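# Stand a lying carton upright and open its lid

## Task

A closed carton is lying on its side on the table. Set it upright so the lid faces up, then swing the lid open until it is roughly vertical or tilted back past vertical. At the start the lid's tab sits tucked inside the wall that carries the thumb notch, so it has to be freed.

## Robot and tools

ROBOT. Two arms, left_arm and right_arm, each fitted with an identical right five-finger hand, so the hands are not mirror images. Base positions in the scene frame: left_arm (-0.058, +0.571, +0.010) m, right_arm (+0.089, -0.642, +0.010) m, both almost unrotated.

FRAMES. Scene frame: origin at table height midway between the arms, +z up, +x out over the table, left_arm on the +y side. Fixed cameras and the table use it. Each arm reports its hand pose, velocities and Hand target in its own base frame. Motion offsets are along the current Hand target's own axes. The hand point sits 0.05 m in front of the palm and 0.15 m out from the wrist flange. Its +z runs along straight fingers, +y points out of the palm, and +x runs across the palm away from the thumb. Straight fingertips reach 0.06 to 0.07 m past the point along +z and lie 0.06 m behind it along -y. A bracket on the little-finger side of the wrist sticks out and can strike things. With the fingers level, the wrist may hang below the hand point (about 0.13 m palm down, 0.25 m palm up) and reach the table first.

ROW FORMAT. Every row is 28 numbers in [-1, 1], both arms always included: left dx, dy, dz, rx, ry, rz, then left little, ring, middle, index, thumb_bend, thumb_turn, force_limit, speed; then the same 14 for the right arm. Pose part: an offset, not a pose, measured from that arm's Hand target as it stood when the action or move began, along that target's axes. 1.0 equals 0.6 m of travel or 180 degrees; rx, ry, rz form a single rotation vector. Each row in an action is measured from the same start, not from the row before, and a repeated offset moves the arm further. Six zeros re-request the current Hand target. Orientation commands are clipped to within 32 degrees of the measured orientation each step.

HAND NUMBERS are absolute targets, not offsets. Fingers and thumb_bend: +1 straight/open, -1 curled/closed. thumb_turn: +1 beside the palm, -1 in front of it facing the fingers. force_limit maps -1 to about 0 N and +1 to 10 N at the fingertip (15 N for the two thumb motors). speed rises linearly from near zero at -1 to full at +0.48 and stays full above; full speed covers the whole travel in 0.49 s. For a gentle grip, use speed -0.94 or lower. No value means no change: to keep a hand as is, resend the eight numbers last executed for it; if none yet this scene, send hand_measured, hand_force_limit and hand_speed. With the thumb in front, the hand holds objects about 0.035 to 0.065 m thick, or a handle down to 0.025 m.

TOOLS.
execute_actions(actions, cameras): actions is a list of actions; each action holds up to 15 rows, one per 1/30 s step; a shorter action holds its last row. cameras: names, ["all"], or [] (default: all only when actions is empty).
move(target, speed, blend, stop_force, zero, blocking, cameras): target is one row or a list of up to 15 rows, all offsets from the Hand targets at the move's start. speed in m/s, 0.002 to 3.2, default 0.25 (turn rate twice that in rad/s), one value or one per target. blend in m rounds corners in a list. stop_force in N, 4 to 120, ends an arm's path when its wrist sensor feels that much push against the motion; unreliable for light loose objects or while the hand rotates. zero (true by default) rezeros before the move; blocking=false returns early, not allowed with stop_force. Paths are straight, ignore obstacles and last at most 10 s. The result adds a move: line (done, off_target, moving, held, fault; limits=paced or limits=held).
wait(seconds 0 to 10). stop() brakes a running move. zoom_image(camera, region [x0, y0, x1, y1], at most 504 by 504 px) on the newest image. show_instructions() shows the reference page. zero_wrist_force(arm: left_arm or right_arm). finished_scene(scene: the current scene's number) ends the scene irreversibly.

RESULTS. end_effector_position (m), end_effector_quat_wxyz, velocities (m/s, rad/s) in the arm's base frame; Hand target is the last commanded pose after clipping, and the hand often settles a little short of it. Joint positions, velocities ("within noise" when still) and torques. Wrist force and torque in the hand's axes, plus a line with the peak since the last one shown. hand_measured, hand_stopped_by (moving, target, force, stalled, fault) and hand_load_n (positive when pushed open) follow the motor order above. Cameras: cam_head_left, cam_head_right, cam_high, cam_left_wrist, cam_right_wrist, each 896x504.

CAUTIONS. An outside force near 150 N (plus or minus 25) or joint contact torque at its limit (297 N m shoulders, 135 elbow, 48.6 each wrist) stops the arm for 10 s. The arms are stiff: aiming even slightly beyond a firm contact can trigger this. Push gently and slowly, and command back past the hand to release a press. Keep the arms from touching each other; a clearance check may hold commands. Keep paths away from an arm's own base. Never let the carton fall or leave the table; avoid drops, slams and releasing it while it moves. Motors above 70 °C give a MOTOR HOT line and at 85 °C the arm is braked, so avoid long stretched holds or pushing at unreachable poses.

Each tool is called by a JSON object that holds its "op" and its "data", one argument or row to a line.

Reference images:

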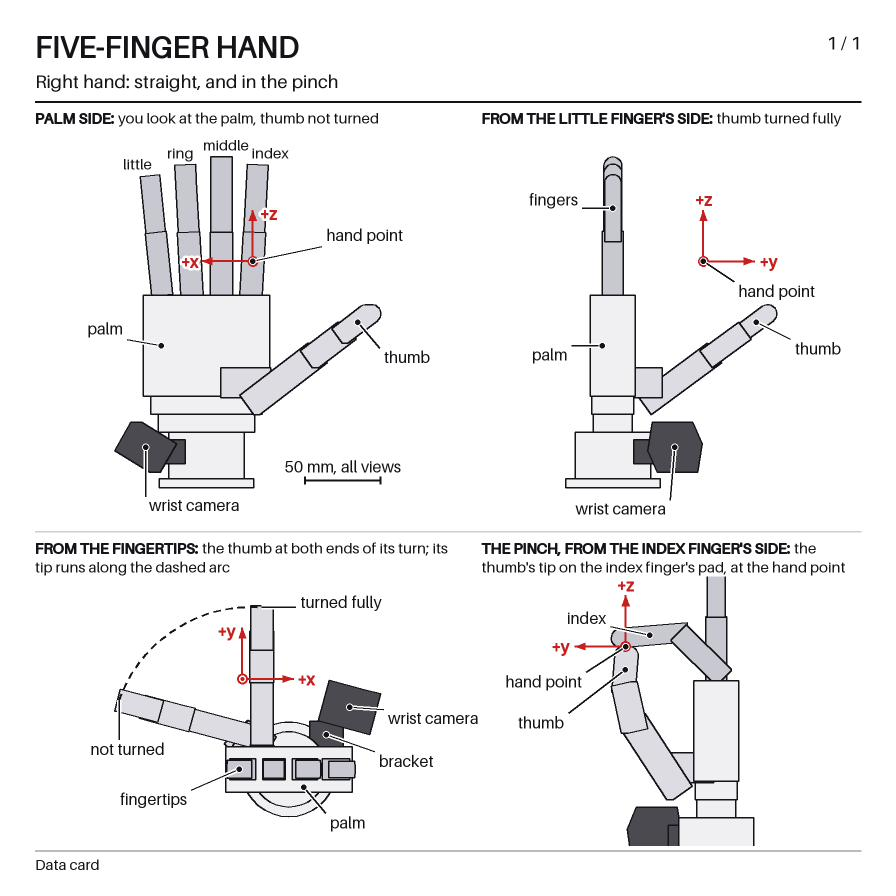

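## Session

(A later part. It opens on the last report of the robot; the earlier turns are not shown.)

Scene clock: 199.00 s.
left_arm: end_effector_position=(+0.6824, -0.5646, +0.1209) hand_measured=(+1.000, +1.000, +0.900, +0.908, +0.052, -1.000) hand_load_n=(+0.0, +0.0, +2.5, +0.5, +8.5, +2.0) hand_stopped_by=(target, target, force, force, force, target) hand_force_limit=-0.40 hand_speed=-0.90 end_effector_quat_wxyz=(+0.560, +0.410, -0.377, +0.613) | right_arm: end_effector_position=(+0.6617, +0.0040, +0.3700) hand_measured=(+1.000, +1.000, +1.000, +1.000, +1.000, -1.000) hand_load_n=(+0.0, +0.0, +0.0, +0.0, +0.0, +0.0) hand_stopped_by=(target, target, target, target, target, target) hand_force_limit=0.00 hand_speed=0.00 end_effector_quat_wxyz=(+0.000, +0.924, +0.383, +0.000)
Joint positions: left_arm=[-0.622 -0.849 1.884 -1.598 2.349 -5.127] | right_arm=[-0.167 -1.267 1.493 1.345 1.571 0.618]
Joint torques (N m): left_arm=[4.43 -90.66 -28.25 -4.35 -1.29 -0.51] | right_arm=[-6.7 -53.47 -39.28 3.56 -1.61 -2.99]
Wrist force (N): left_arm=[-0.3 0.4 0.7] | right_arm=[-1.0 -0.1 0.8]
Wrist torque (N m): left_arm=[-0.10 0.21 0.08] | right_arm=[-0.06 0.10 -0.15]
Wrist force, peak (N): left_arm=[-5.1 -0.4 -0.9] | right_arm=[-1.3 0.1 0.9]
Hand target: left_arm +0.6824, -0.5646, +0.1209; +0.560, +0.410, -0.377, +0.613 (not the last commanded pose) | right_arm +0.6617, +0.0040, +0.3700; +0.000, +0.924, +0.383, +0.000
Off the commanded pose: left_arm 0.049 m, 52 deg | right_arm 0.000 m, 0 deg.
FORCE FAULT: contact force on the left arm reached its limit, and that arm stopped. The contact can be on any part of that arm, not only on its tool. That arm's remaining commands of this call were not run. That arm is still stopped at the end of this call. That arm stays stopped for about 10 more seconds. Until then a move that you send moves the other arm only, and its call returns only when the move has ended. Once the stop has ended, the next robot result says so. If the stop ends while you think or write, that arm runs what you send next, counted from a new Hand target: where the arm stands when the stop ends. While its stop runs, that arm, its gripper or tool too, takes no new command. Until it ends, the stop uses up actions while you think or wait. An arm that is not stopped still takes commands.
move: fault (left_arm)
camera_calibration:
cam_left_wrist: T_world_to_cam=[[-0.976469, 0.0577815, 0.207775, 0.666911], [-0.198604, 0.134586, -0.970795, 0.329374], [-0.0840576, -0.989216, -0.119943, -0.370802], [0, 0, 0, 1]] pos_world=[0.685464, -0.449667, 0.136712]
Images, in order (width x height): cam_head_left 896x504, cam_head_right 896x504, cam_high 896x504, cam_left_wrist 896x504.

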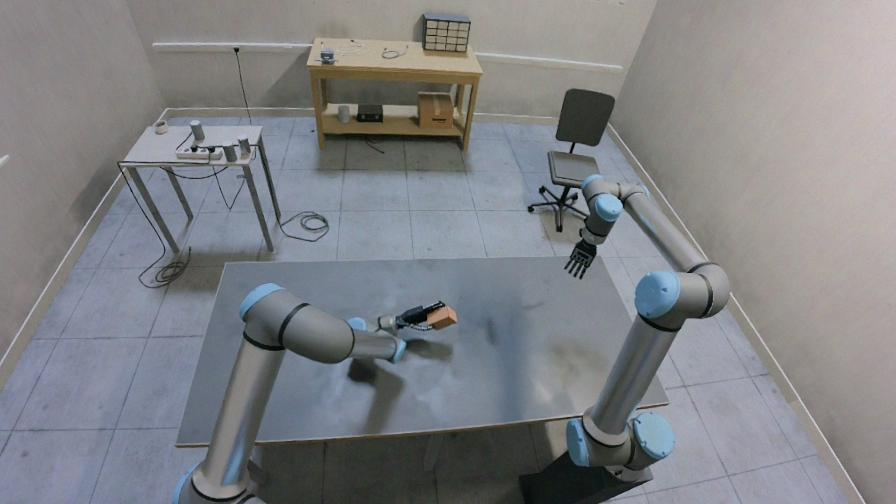

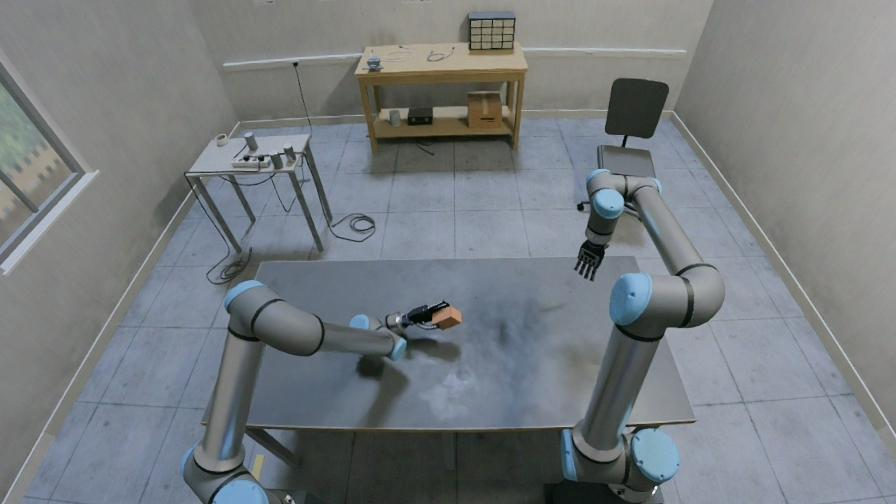

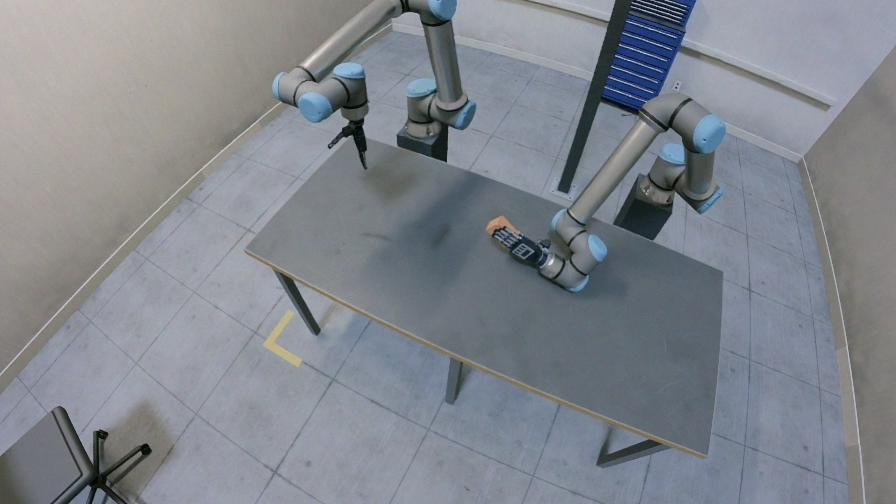

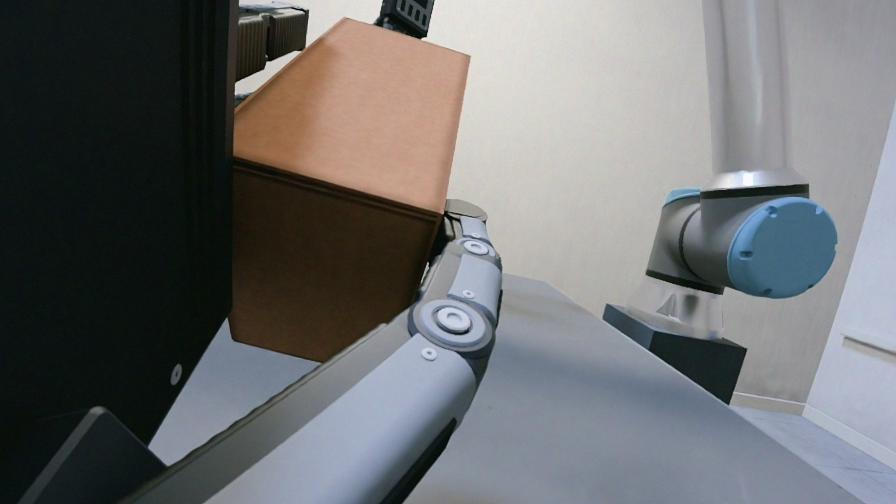

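{"op": "wait", "data": {
  "seconds": 3
}}

{"op": "move", "data": {
  "target": [
    [0.1,0,0.04,0,0,0,1,1,0.55,0.55,-0.6,-1,-0.4,-0.9,0,0,0,0,0,0,1,1,1,1,1,-1,0,0],
    [0.185,0,0.076,0,-0.35,0,1,1,0.55,0.55,-0.6,-1,-0.4,-0.9,0,0,0,0,0,0,1,1,1,1,1,-1,0,0],
    [0.185,0,0.076,0,-0.708,0,1,1,0.55,0.55,-0.6,-1,-0.4,-0.9,0,0,0,0,0,0,1,1,1,1,1,-1,0,0]
  ],
  "speed": 0.22,
  "blend": 0.01,
  "cameras": ["cam_left_wrist","cam_high","cam_head_right"]
}}

{"op": "zoom_image", "data": {
  "camera": "cam_head_right",
  "region": [390, 240, 510, 330]
}}

{"op": "zoom_image", "data": {
  "camera": "cam_high",
  "region": [450, 160, 570, 250]
}}

Scene clock: 206.80 s.
left_arm: end_effector_position=(+0.6824, -0.5646, +0.1209) hand_measured=(+1.000, +1.000, +0.900, +0.908, +0.052, -1.000) hand_load_n=(+0.0, +0.0, +2.0, +0.0, +8.0, +2.0) hand_stopped_by=(target, target, force, force, force, target) hand_force_limit=-0.40 hand_speed=-0.90 end_effector_quat_wxyz=(+0.560, +0.410, -0.377, +0.613) | right_arm: end_effector_position=(+0.6617, +0.0040, +0.3700) hand_measured=(+1.000, +1.000, +1.000, +1.000, +1.000, -1.000) hand_load_n=(+0.0, +0.0, +0.0, +0.0, +0.0, +0.0) hand_stopped_by=(target, target, target, target, target, target) hand_force_limit=0.00 hand_speed=0.00 end_effector_quat_wxyz=(+0.000, +0.924, +0.383, +0.000)
Joint positions: left_arm=[-0.622 -0.849 1.884 -1.598 2.349 -5.127] | right_arm=[-0.167 -1.267 1.493 1.345 1.571 0.618]
Joint torques (N m): left_arm=[5.29 -90.31 -28.27 -3.88 -1.28 -0.85] | right_arm=[-7.42 -54.4 -38.73 3.68 -1.66 -2.91]
Wrist force (N): left_arm=[-0.4 0.6 0.4] | right_arm=[-0.6 0.1 0.5]
Wrist torque (N m): left_arm=[-0.06 0.23 0.07] | right_arm=[-0.01 0.06 -0.12]
Wrist force, peak (N): left_arm=[-0.6 0.6 0.6] | right_arm=[-0.9 -0.3 1.1]
Hand target: left_arm +0.6824, -0.5646, +0.1209; +0.560, +0.410, -0.377, +0.613 (not the last commanded pose) | right_arm +0.6617, +0.0040, +0.3700; +0.000, +0.924, +0.383, +0.000
Off the commanded pose: left_arm 0.049 m, 52 deg | right_arm 0.000 m, 0 deg.
FORCE FAULT, CONTINUED: the left arm was still stopped when this call began, by the force fault that an earlier result reported. Since the last result the stop counts as 15 of the actions that you can send in this scene. That arm is still stopped at the end of this call. That arm stays stopped for about 2 more seconds. If the stop ends while you think or write, that arm runs what you send next, counted from a new Hand target: where the arm stands when the stop ends. While its stop runs, that arm, its gripper or tool too, takes no new command.
wait: 3.00 s; at rest from the start

Scene clock: 207.30 s.
left_arm: end_effector_position=(+0.6824, -0.5646, +0.1209) hand_measured=(+1.000, +1.000, +0.900, +0.908, +0.052, -1.000) hand_load_n=(+0.0, +0.0, +2.0, +0.5, +8.5, +2.0) hand_stopped_by=(target, target, force, force, force, target) hand_force_limit=-0.40 hand_speed=-0.90 end_effector_quat_wxyz=(+0.560, +0.410, -0.377, +0.613) | right_arm: end_effector_position=(+0.6617, +0.0040, +0.3700) hand_measured=(+1.000, +1.000, +1.000, +1.000, +1.000, -1.000) hand_load_n=(+0.0, +0.0, +0.0, +0.0, +0.0, +0.0) hand_stopped_by=(target, target, target, target, target, target) hand_force_limit=0.00 hand_speed=0.00 end_effector_quat_wxyz=(+0.000, +0.924, +0.383, +0.000)
Joint positions: left_arm=[-0.622 -0.849 1.884 -1.598 2.349 -5.127] | right_arm=[-0.167 -1.267 1.493 1.345 1.571 0.618]
Joint torques (N m): left_arm=[6.26 -91.7 -26.25 -4.08 -1.25 -0.3] | right_arm=[-8.48 -53.37 -39.43 3.68 -1.53 -2.83]
Wrist force (N): left_arm=[-0.3 0.3 0.3] | right_arm=[-0.6 -0.5 0.2]
Wrist torque (N m): left_arm=[-0.08 0.22 0.08] | right_arm=[-0.09 0.07 -0.14]
Wrist force, peak (N): left_arm=[-0.1 0.4 0.6] | right_arm=[-1.1 -0.1 0.8]
Hand target: left_arm +0.6824, -0.5646, +0.1209; +0.560, +0.410, -0.377, +0.613 (not the last commanded pose) | right_arm +0.6617, +0.0040, +0.3700; +0.000, +0.924, +0.383, +0.000
Off the commanded pose: right_arm 0.000 m, 0 deg.
FORCE FAULT, CONTINUED: the left arm was still stopped when this call began, by the force fault that an earlier result reported. That arm ran no command of this call. That arm is still stopped at the end of this call. That arm stays stopped for about 1 more second. If the stop ends while you think or write, that arm runs what you send next, counted from a new Hand target: where the arm stands when the stop ends. While its stop runs, that arm, its gripper or tool too, takes no new command.
move: done (right_arm), not run (left_arm; its earlier fault stop)
camera_calibration:
cam_left_wrist: T_world_to_cam=[[-0.976469, 0.0577815, 0.207775, 0.666911], [-0.198604, 0.134586, -0.970795, 0.329374], [-0.0840576, -0.989216, -0.119943, -0.370802], [0, 0, 0, 1]] pos_world=[0.685464, -0.449667, 0.136712]
Images, in order (width x height): cam_head_right 896x504, cam_high 896x504, cam_left_wrist 896x504.

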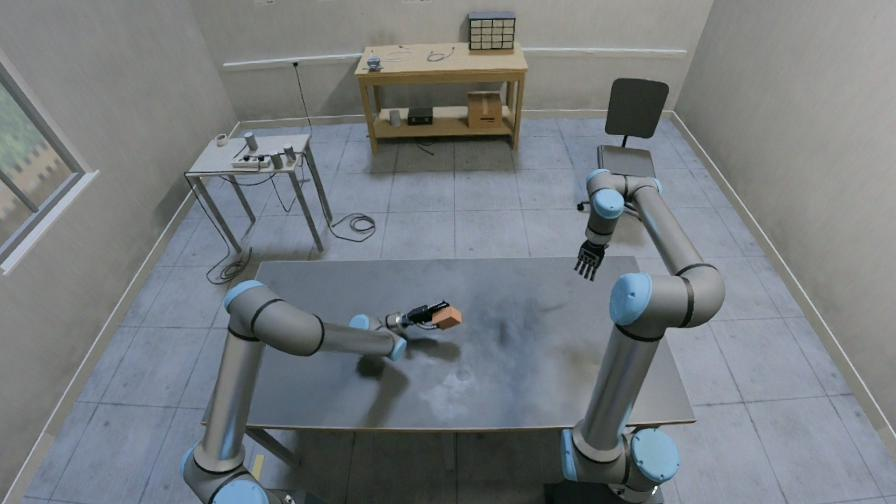

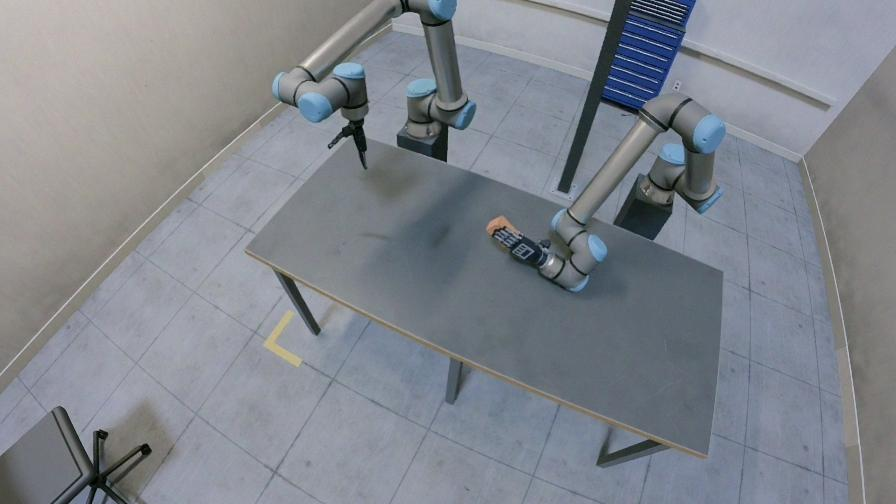

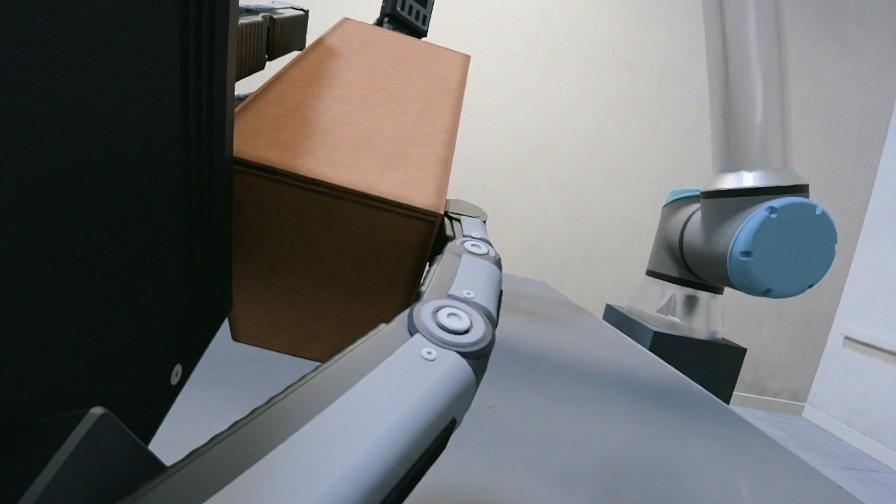

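Scaled by 4.200 from the camera's 896x504 image, which has a finer 1280x720 frame.

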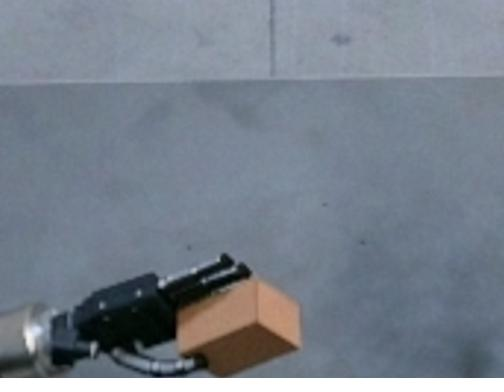

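Scaled by 4.200 from the camera's 896x504 image, which has a finer 1280x720 frame.

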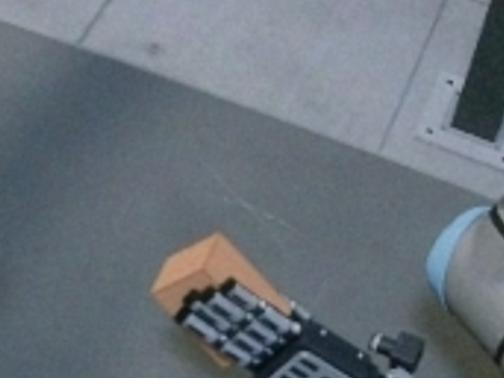

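{"op": "move", "data": {
  "target": [
    [0.1,0,0.04,0,0,0,1,1,0.55,0.55,-0.6,-1,-0.4,-0.9,0,0,0,0,0,0,1,1,1,1,1,-1,0,0],
    [0.185,0,0.076,0,-0.35,0,1,1,0.55,0.55,-0.6,-1,-0.4,-0.9,0,0,0,0,0,0,1,1,1,1,1,-1,0,0],
    [0.185,0,0.076,0,-0.708,0,1,1,0.55,0.55,-0.6,-1,-0.4,-0.9,0,0,0,0,0,0,1,1,1,1,1,-1,0,0]
  ],
  "speed": 0.22,
  "blend": 0.01,
  "cameras": ["cam_left_wrist","cam_high","cam_head_right"]
}}

{"op": "zoom_image", "data": {
  "camera": "cam_head_right",
  "region": [390, 230, 530, 335]
}}

{"op": "zoom_image", "data": {
  "camera": "cam_high",
  "region": [420, 160, 560, 265]
}}

Scene clock: 215.87 s.
left_arm: end_effector_position=(+0.6820, -0.5647, +0.2409) hand_measured=(+1.000, +1.000, +0.900, +0.908, +0.052, -1.000) hand_load_n=(+0.0, +0.0, +2.5, +0.5, +8.5, +1.5) hand_stopped_by=(target, target, force, force, force, target) hand_force_limit=-0.40 hand_speed=-0.90 end_effector_quat_wxyz=(-0.090, +0.731, -0.669, -0.096) | right_arm: end_effector_position=(+0.6617, +0.0040, +0.3700) hand_measured=(+1.000, +1.000, +1.000, +1.000, +1.000, -1.000) hand_load_n=(+0.0, +0.0, +0.0, +0.0, +0.0, +0.0) hand_stopped_by=(target, target, target, target, target, target) hand_force_limit=0.00 hand_speed=0.00 end_effector_quat_wxyz=(+0.000, +0.924, +0.383, +0.000)
Joint positions: left_arm=[-0.896 -0.53 0.575 1.745 1.424 -4.142] | right_arm=[-0.167 -1.267 1.493 1.345 1.571 0.618]
Joint torques (N m): left_arm=[10.45 -118.8 -31.92 6.14 -0.21 1.38] | right_arm=[-5.93 -55.27 -38.81 3.84 -1.65 -2.51]
Wrist force (N): left_arm=[1.2 -0.1 1.5] | right_arm=[-0.8 0.0 1.0]
Wrist torque (N m): left_arm=[0.04 -0.22 0.05] | right_arm=[-0.05 0.07 -0.14]
Wrist force, peak (N): left_arm=[-2.6 0.3 -0.8] | right_arm=[-1.5 0.1 0.6]
Hand target: left_arm +0.6820, -0.5646, +0.2409; -0.090, +0.731, -0.669, -0.096 | right_arm +0.6617, +0.0040, +0.3700; +0.000, +0.924, +0.383, +0.000
Off the commanded pose: left_arm 0.000 m, 0 deg | right_arm 0.000 m, 0 deg.
FORCE FAULT, CONTINUED: the left arm's stop, for the force fault that an earlier result reported, is over. The rest of the stop counts as 2 of the actions that you can send in this scene. The stop ended before this call began, so that arm ran this call's commands, counted from a new Hand target: where the arm stood when the stop ended.
move: done
camera_calibration:
cam_left_wrist: T_world_to_cam=[[-0.94066, -0.338929, -0.016891, 0.447282], [-0.250174, 0.658981, 0.709335, 0.372431], [-0.229283, 0.671469, -0.704669, 0.82112], [0, 0, 0, 1]] pos_world=[0.702182, -0.645184, 0.321994]
Images, in order (width x height): cam_head_right 896x504, cam_high 896x504, cam_left_wrist 896x504.

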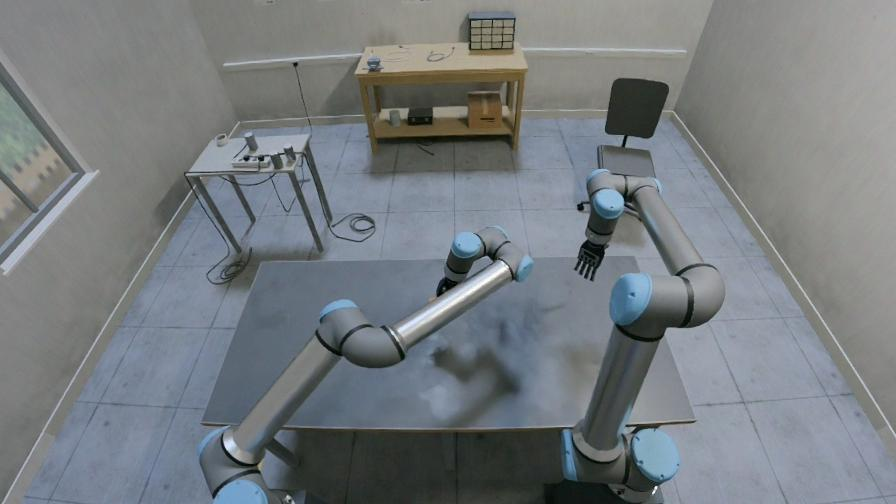

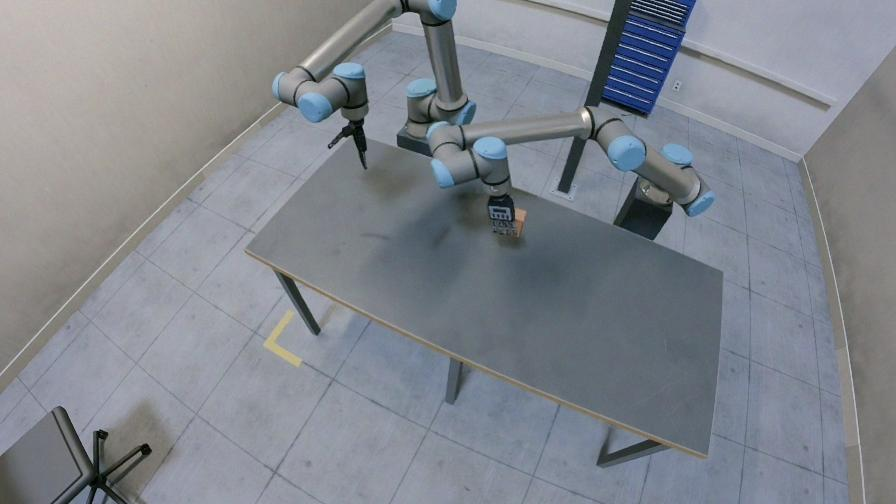

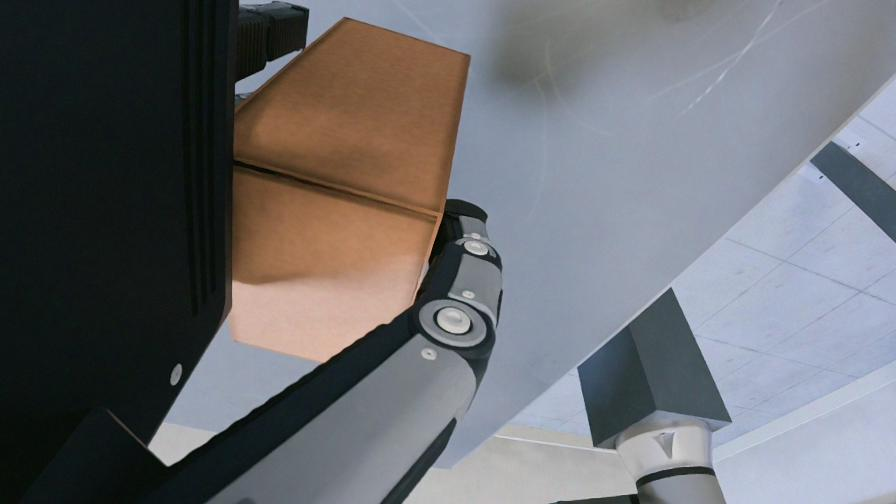

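Scaled by 3.600 from the camera's 896x504 image, which has a finer 1280x720 frame.

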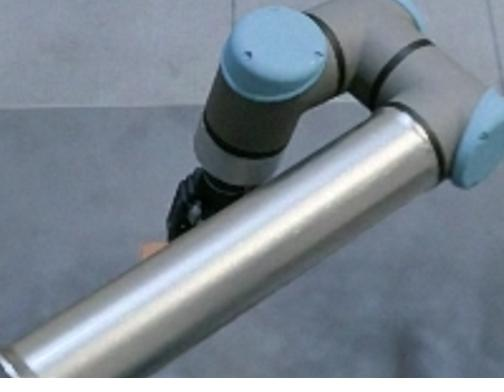

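Scaled by 3.600 from the camera's 896x504 image, which has a finer 1280x720 frame.

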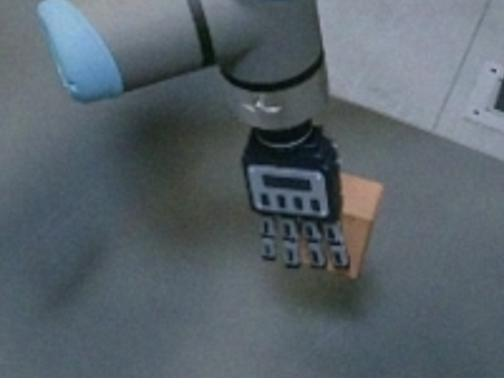

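{"op": "move", "data": {
  "target": [0.0565,0,0.209,0,0,0,1,1,0.55,0.55,-0.6,-1,-0.4,-0.9,0,0,0,0,0,0,1,1,1,1,1,-1,0,0],
  "speed": 0.15
}}

{"op": "move", "data": {
  "target": [0.024,0,0.088,0,0,0,1,1,0.55,0.55,-0.6,-1,-0.4,-0.9,0,0,0,0,0,0,1,1,1,1,1,-1,0,0],
  "speed": 0.015,
  "stop_force": 4,
  "cameras": ["cam_high","cam_left_wrist"]
}}

{"op": "zoom_image", "data": {
  "camera": "cam_high",
  "region": [440, 170, 560, 260]
}}

Scene clock: 220.50 s.
left_arm: end_effector_position=(+0.6824, -0.5646, +0.1109) hand_measured=(+1.000, +1.000, +0.900, +0.908, +0.052, -1.000) hand_load_n=(+0.0, +0.0, +2.5, +0.5, +8.5, +1.5) hand_stopped_by=(target, target, force, force, force, target) hand_force_limit=-0.40 hand_speed=-0.90 end_effector_quat_wxyz=(-0.090, +0.731, -0.669, -0.096) | right_arm: end_effector_position=(+0.6617, +0.0040, +0.3700) hand_measured=(+1.000, +1.000, +1.000, +1.000, +1.000, -1.000) hand_load_n=(+0.0, +0.0, +0.0, +0.0, +0.0, +0.0) hand_stopped_by=(target, target, target, target, target, target) hand_force_limit=0.00 hand_speed=0.00 end_effector_quat_wxyz=(+0.000, +0.924, +0.383, +0.000)
Joint positions: left_arm=[-0.896 -0.481 0.709 1.562 1.424 -4.142] | right_arm=[-0.167 -1.267 1.493 1.345 1.571 0.618]
Joint torques (N m): left_arm=[16.45 -131.43 -49.84 7.04 -3.38 1.74] | right_arm=[-6.87 -55.12 -38.82 3.92 -1.64 -2.53]
Wrist force (N): left_arm=[1.0 -0.1 1.2] | right_arm=[-1.2 0.1 0.8]
Wrist torque (N m): left_arm=[0.06 -0.22 -0.04] | right_arm=[-0.03 0.13 -0.15]
Wrist force, peak (N): left_arm=[1.5 -0.2 3.1] | right_arm=[-1.3 -0.2 0.7]
Hand target: left_arm +0.6824, -0.5646, +0.1110; -0.090, +0.731, -0.669, -0.096 | right_arm +0.6617, +0.0040, +0.3700; +0.000, +0.924, +0.383, +0.000
Off the commanded pose: left_arm 0.000 m, 0 deg | right_arm 0.000 m, 0 deg.
move: done

Scene clock: 224.00 s.
left_arm: end_effector_position=(+0.6825, -0.5647, +0.0760) hand_measured=(+1.000, +1.000, +0.900, +0.908, +0.052, -1.000) hand_load_n=(+0.0, +0.0, +3.5, +0.5, +8.5, +1.5) hand_stopped_by=(target, target, force, force, force, target) hand_force_limit=-0.40 hand_speed=-0.90 end_effector_quat_wxyz=(-0.090, +0.731, -0.669, -0.096) | right_arm: end_effector_position=(+0.6617, +0.0040, +0.3700) hand_measured=(+1.000, +1.000, +1.000, +1.000, +1.000, -1.000) hand_load_n=(+0.0, +0.0, +0.0, +0.0, +0.0, +0.0) hand_stopped_by=(target, target, target, target, target, target) hand_force_limit=0.00 hand_speed=0.00 end_effector_quat_wxyz=(+0.000, +0.924, +0.383, +0.000)
Joint positions: left_arm=[-0.895 -0.459 0.729 1.52 1.424 -4.142] | right_arm=[-0.167 -1.267 1.493 1.345 1.571 0.618]
Joint torques (N m): left_arm=[13.82 -135.3 -51.31 6.94 -1.97 0.61] | right_arm=[-7.36 -54.19 -38.5 4.04 -1.69 -2.34]
Wrist force (N): left_arm=[1.3 0.0 1.4] | right_arm=[-0.8 -0.3 0.4]
Wrist torque (N m): left_arm=[0.04 -0.29 -0.04] | right_arm=[-0.07 0.09 -0.14]
Wrist force, peak (N): left_arm=[-3.1 2.0 -8.3] | right_arm=[-1.0 -0.3 1.2]
Hand target: left_arm +0.6825, -0.5647, +0.0760; -0.090, +0.731, -0.669, -0.096 (not the last commanded pose) | right_arm +0.6617, +0.0040, +0.3700; +0.000, +0.924, +0.383, +0.000
Off the commanded pose: left_arm 0.020 m, 0 deg | right_arm 0.000 m, 0 deg.
move: contact (left_arm)
camera_calibration:
cam_left_wrist: T_world_to_cam=[[-0.940671, -0.3389, -0.0168788, 0.444959], [-0.250046, 0.658699, 0.709643, 0.489201], [-0.22938, 0.671761, -0.70436, 0.70538], [0, 0, 0, 1]] pos_world=[0.702683, -0.645286, 0.157194]
Images, in order (width x height): cam_high 896x504, cam_left_wrist 896x504.

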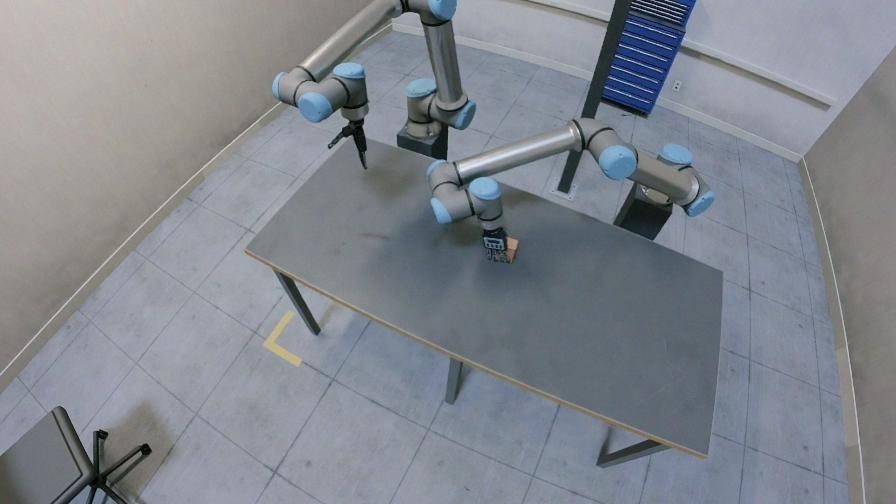

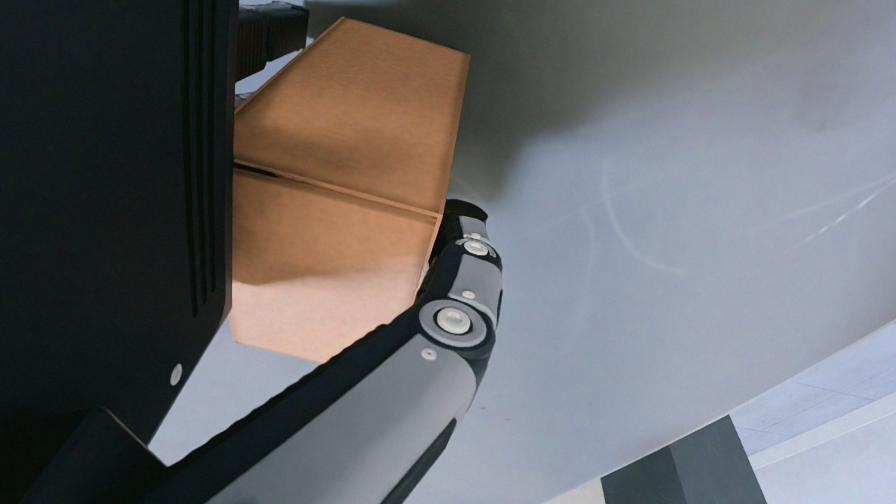

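Scaled by 4.200 from the camera's 896x504 image, which has a finer 1280x720 frame.

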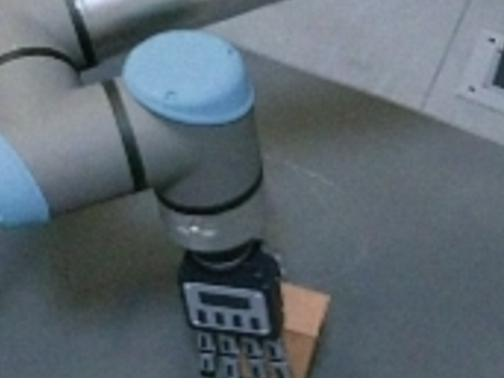

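{"op": "move", "data": {
  "target": [
    [0,0,0,0,0,0,1,1,1,1,1,-1,-0.4,-0.7,0,0,0,0,0,0,1,1,1,1,1,-1,0,0],
    [0,-0.02,0,0,0,0,1,1,1,1,1,-1,-0.4,-0.7,0,0,0,0,0,0,1,1,1,1,1,-1,0,0],
    [-0.0435,-0.02,-0.16,0,0,0,1,1,1,1,1,-1,-0.4,-0.7,0,0,0,0,0,0,1,1,1,1,1,-1,0,0]
  ],
  "speed": 0.08,
  "cameras": ["cam_high","cam_left_wrist","cam_head_right"]
}}

{"op": "zoom_image", "data": {
  "camera": "cam_high",
  "region": [440, 180, 560, 270]
}}

Scene clock: 237.03 s.
left_arm: end_effector_position=(+0.6942, -0.5635, +0.1758) hand_measured=(+1.000, +1.000, +1.000, +1.000, +1.000, -1.000) hand_load_n=(+0.0, +0.0, +0.0, +0.0, +0.0, +0.0) hand_stopped_by=(target, target, target, target, target, target) hand_force_limit=-0.40 hand_speed=-0.70 end_effector_quat_wxyz=(-0.090, +0.731, -0.669, -0.096) | right_arm: end_effector_position=(+0.6617, +0.0040, +0.3700) hand_measured=(+1.000, +1.000, +1.000, +1.000, +1.000, -1.000) hand_load_n=(+0.0, +0.0, +0.0, +0.0, +0.0, +0.0) hand_stopped_by=(target, target, target, target, target, target) hand_force_limit=0.00 hand_speed=0.00 end_effector_quat_wxyz=(+0.000, +0.924, +0.383, +0.000)
Joint positions: left_arm=[-0.886 -0.489 0.61 1.668 1.421 -4.132] | right_arm=[-0.167 -1.267 1.493 1.345 1.571 0.618]
Joint torques (N m): left_arm=[-4.8 -114.63 -26.88 0.96 1.79 -2.36] | right_arm=[-7.05 -57.13 -38.79 4.22 -1.43 -2.36]
Wrist force (N): left_arm=[0.9 -0.6 1.0] | right_arm=[-0.5 0.1 0.6]
Wrist torque (N m): left_arm=[-0.03 -0.21 0.00] | right_arm=[-0.02 0.04 -0.12]
Wrist force, peak (N): left_arm=[1.8 -0.4 2.0] | right_arm=[-1.3 -0.1 0.8]
Hand target: left_arm +0.6942, -0.5635, +0.1756; -0.090, +0.731, -0.669, -0.096 | right_arm +0.6617, +0.0040, +0.3700; +0.000, +0.924, +0.383, +0.000
Off the commanded pose: left_arm 0.000 m, 0 deg | right_arm 0.000 m, 0 deg.
move: done
camera_calibration:
cam_left_wrist: T_world_to_cam=[[-0.94066, -0.338927, -0.0169389, 0.458045], [-0.250174, 0.658878, 0.709431, 0.420845], [-0.229285, 0.671571, -0.704571, 0.777346], [0, 0, 0, 1]] pos_world=[0.714382, -0.644085, 0.256894]
Images, in order (width x height): cam_head_right 896x504, cam_high 896x504, cam_left_wrist 896x504.

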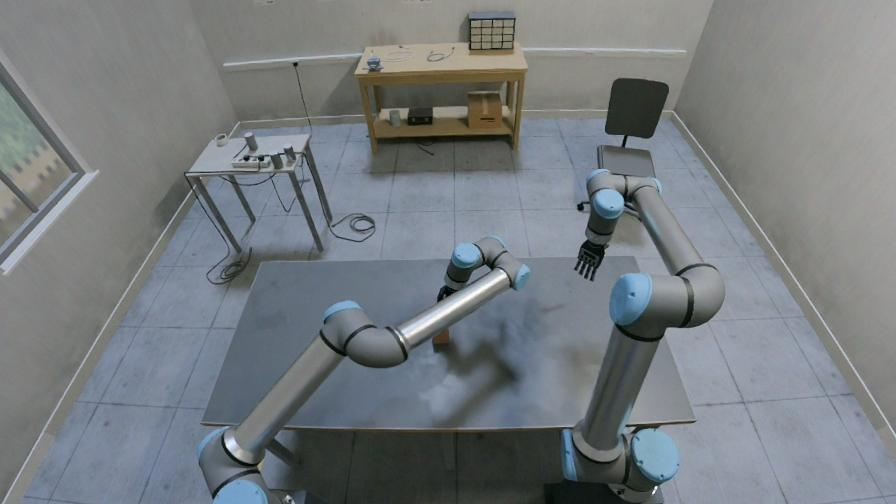

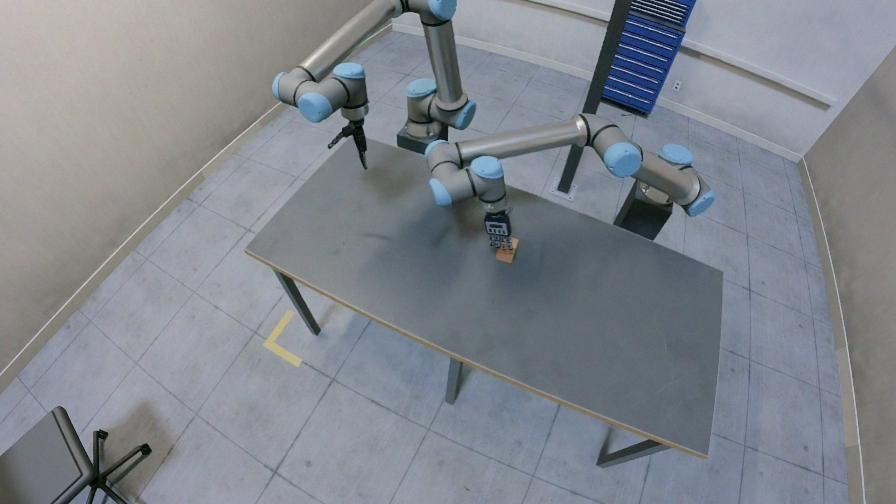

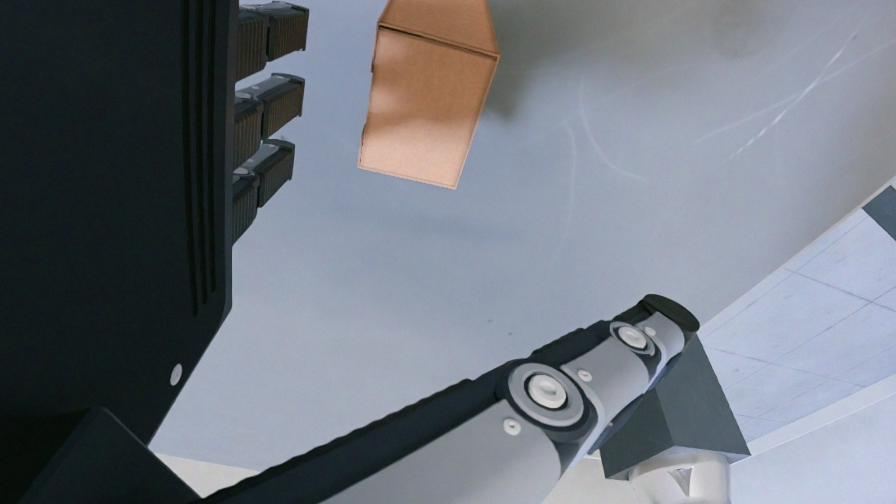

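Scaled by 4.200 from the camera's 896x504 image, which has a finer 1280x720 frame.

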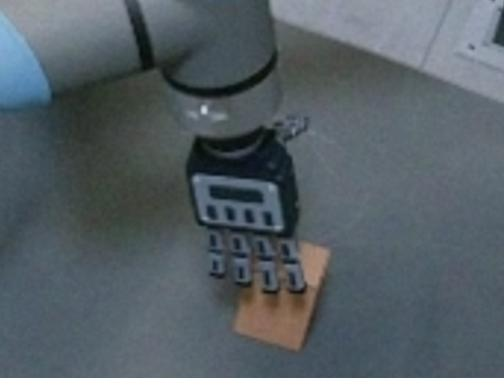

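{"op": "zoom_image", "data": {
  "camera": "cam_left_wrist",
  "region": [340, 0, 520, 200]
}}

Scaled by 2.520 from the camera's 896x504 image, which has a finer 1280x720 frame.

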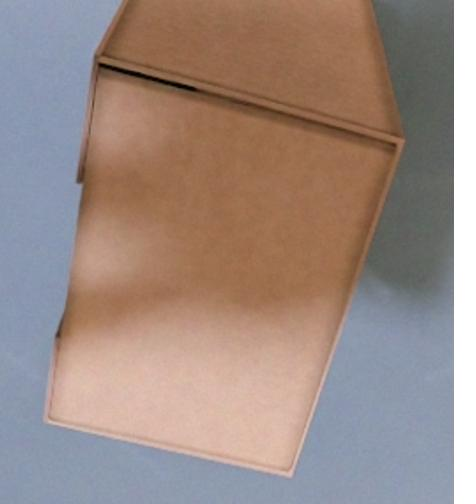

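{"op": "move", "data": {
  "target": [-0.0435,0,-0.16,0,0,0,1,1,1,1,1,-1,-0.4,-0.7,0.417,-0.563,0.25,0.1739,0.3905,-0.2267,1,1,1,1,1,-1,0,0],
  "speed": 0.35,
  "cameras": ["cam_high","cam_right_wrist","cam_head_right"]
}}

{"op": "zoom_image", "data": {
  "camera": "cam_high",
  "region": [460, 210, 550, 280]
}}

Scene clock: 259.17 s.
left_arm: end_effector_position=(+0.6938, -0.5633, +0.2751) hand_measured=(+1.000, +1.000, +1.000, +1.000, +1.000, -1.000) hand_load_n=(+0.0, +0.0, +0.0, +0.0, -0.5, +0.0) hand_stopped_by=(target, target, target, target, target, target) hand_force_limit=-0.40 hand_speed=-0.70 end_effector_quat_wxyz=(-0.090, +0.731, -0.669, -0.096) | right_arm: end_effector_position=(+0.5997, +0.4198, +0.2201) hand_measured=(+1.000, +1.000, +1.000, +1.000, +1.000, -1.000) hand_load_n=(+0.0, +0.0, +0.0, +0.0, +0.0, +0.0) hand_stopped_by=(target, target, target, target, target, target) hand_force_limit=0.00 hand_speed=0.00 end_effector_quat_wxyz=(-0.442, +0.546, +0.576, +0.419)
Joint positions: left_arm=[-0.886 -0.503 0.463 1.829 1.422 -4.132] | right_arm=[-0.013 -1.077 1.929 0.961 0.27 -0.251]
Joint torques (N m): left_arm=[-3.14 -115.05 -26.4 1.04 1.91 -2.18] | right_arm=[6.08 -62.07 -17.33 2.43 -3.42 1.31]
Wrist force (N): left_arm=[0.8 -0.4 0.8] | right_arm=[1.3 0.5 1.9]
Wrist torque (N m): left_arm=[0.02 -0.17 0.00] | right_arm=[-0.07 -0.36 -0.04]
Wrist force, peak (N): left_arm=[1.1 -0.4 1.5] | right_arm=[0.3 -0.1 3.6]
Hand target: left_arm +0.6938, -0.5633, +0.2750; -0.090, +0.731, -0.669, -0.096 | right_arm +0.5996, +0.4198, +0.2201; -0.442, +0.546, +0.576, +0.419
Off the commanded pose: left_arm 0.000 m, 0 deg | right_arm 0.000 m, 0 deg.
move: done
camera_calibration:
cam_right_wrist: T_world_to_cam=[[0.970389, 0.0887012, 0.224672, -0.670561], [0.221281, -0.699394, -0.679619, 0.309114], [0.0968513, 0.709211, -0.698312, -0.0897358], [0, 0, 0, 1]] pos_world=[0.590995, 0.339314, 0.298073]
Images, in order (width x height): cam_head_right 896x504, cam_high 896x504, cam_right_wrist 896x504.

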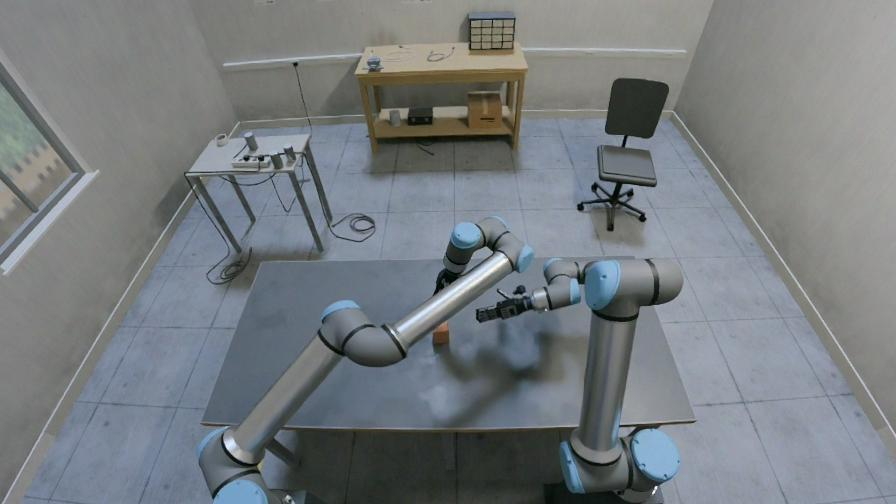

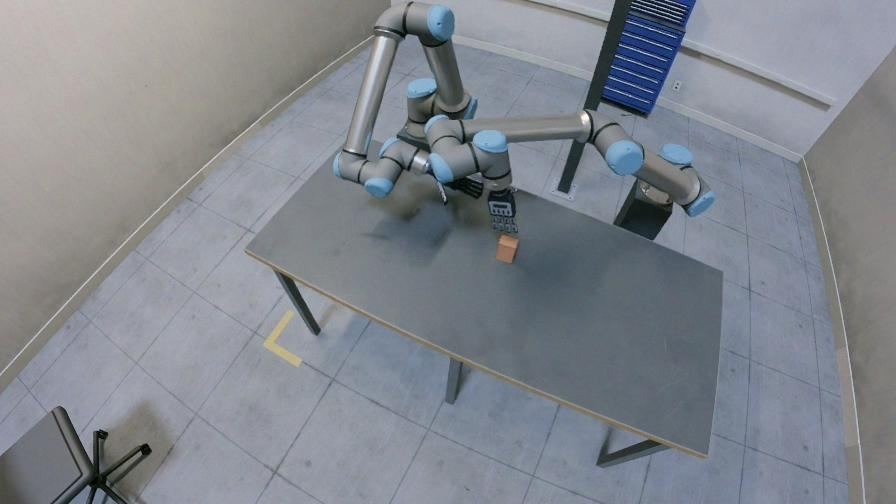

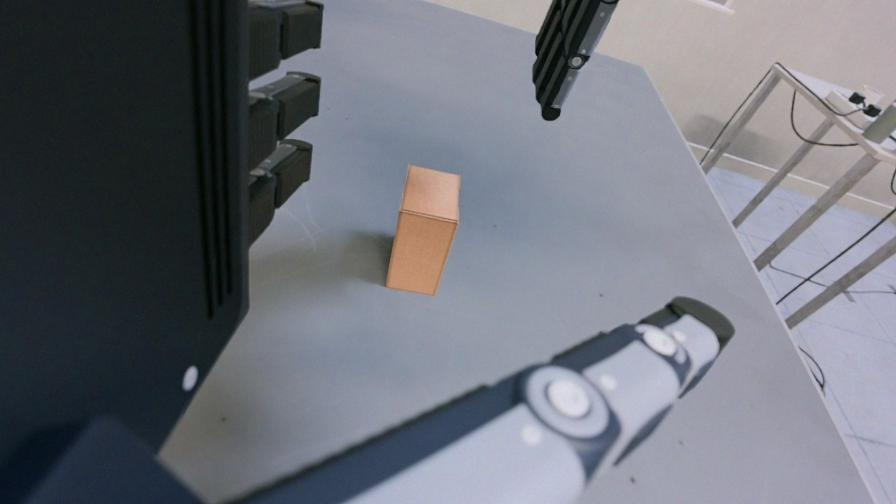

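Scaled by 5.600 from the camera's 896x504 image, which has a finer 1280x720 frame.

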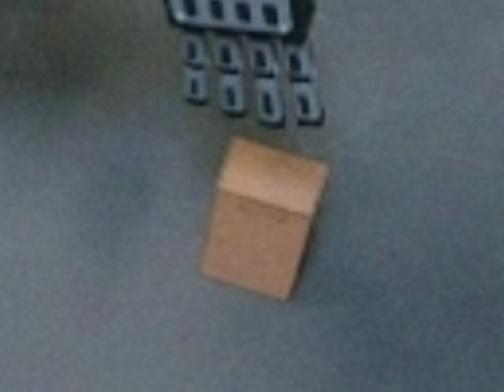

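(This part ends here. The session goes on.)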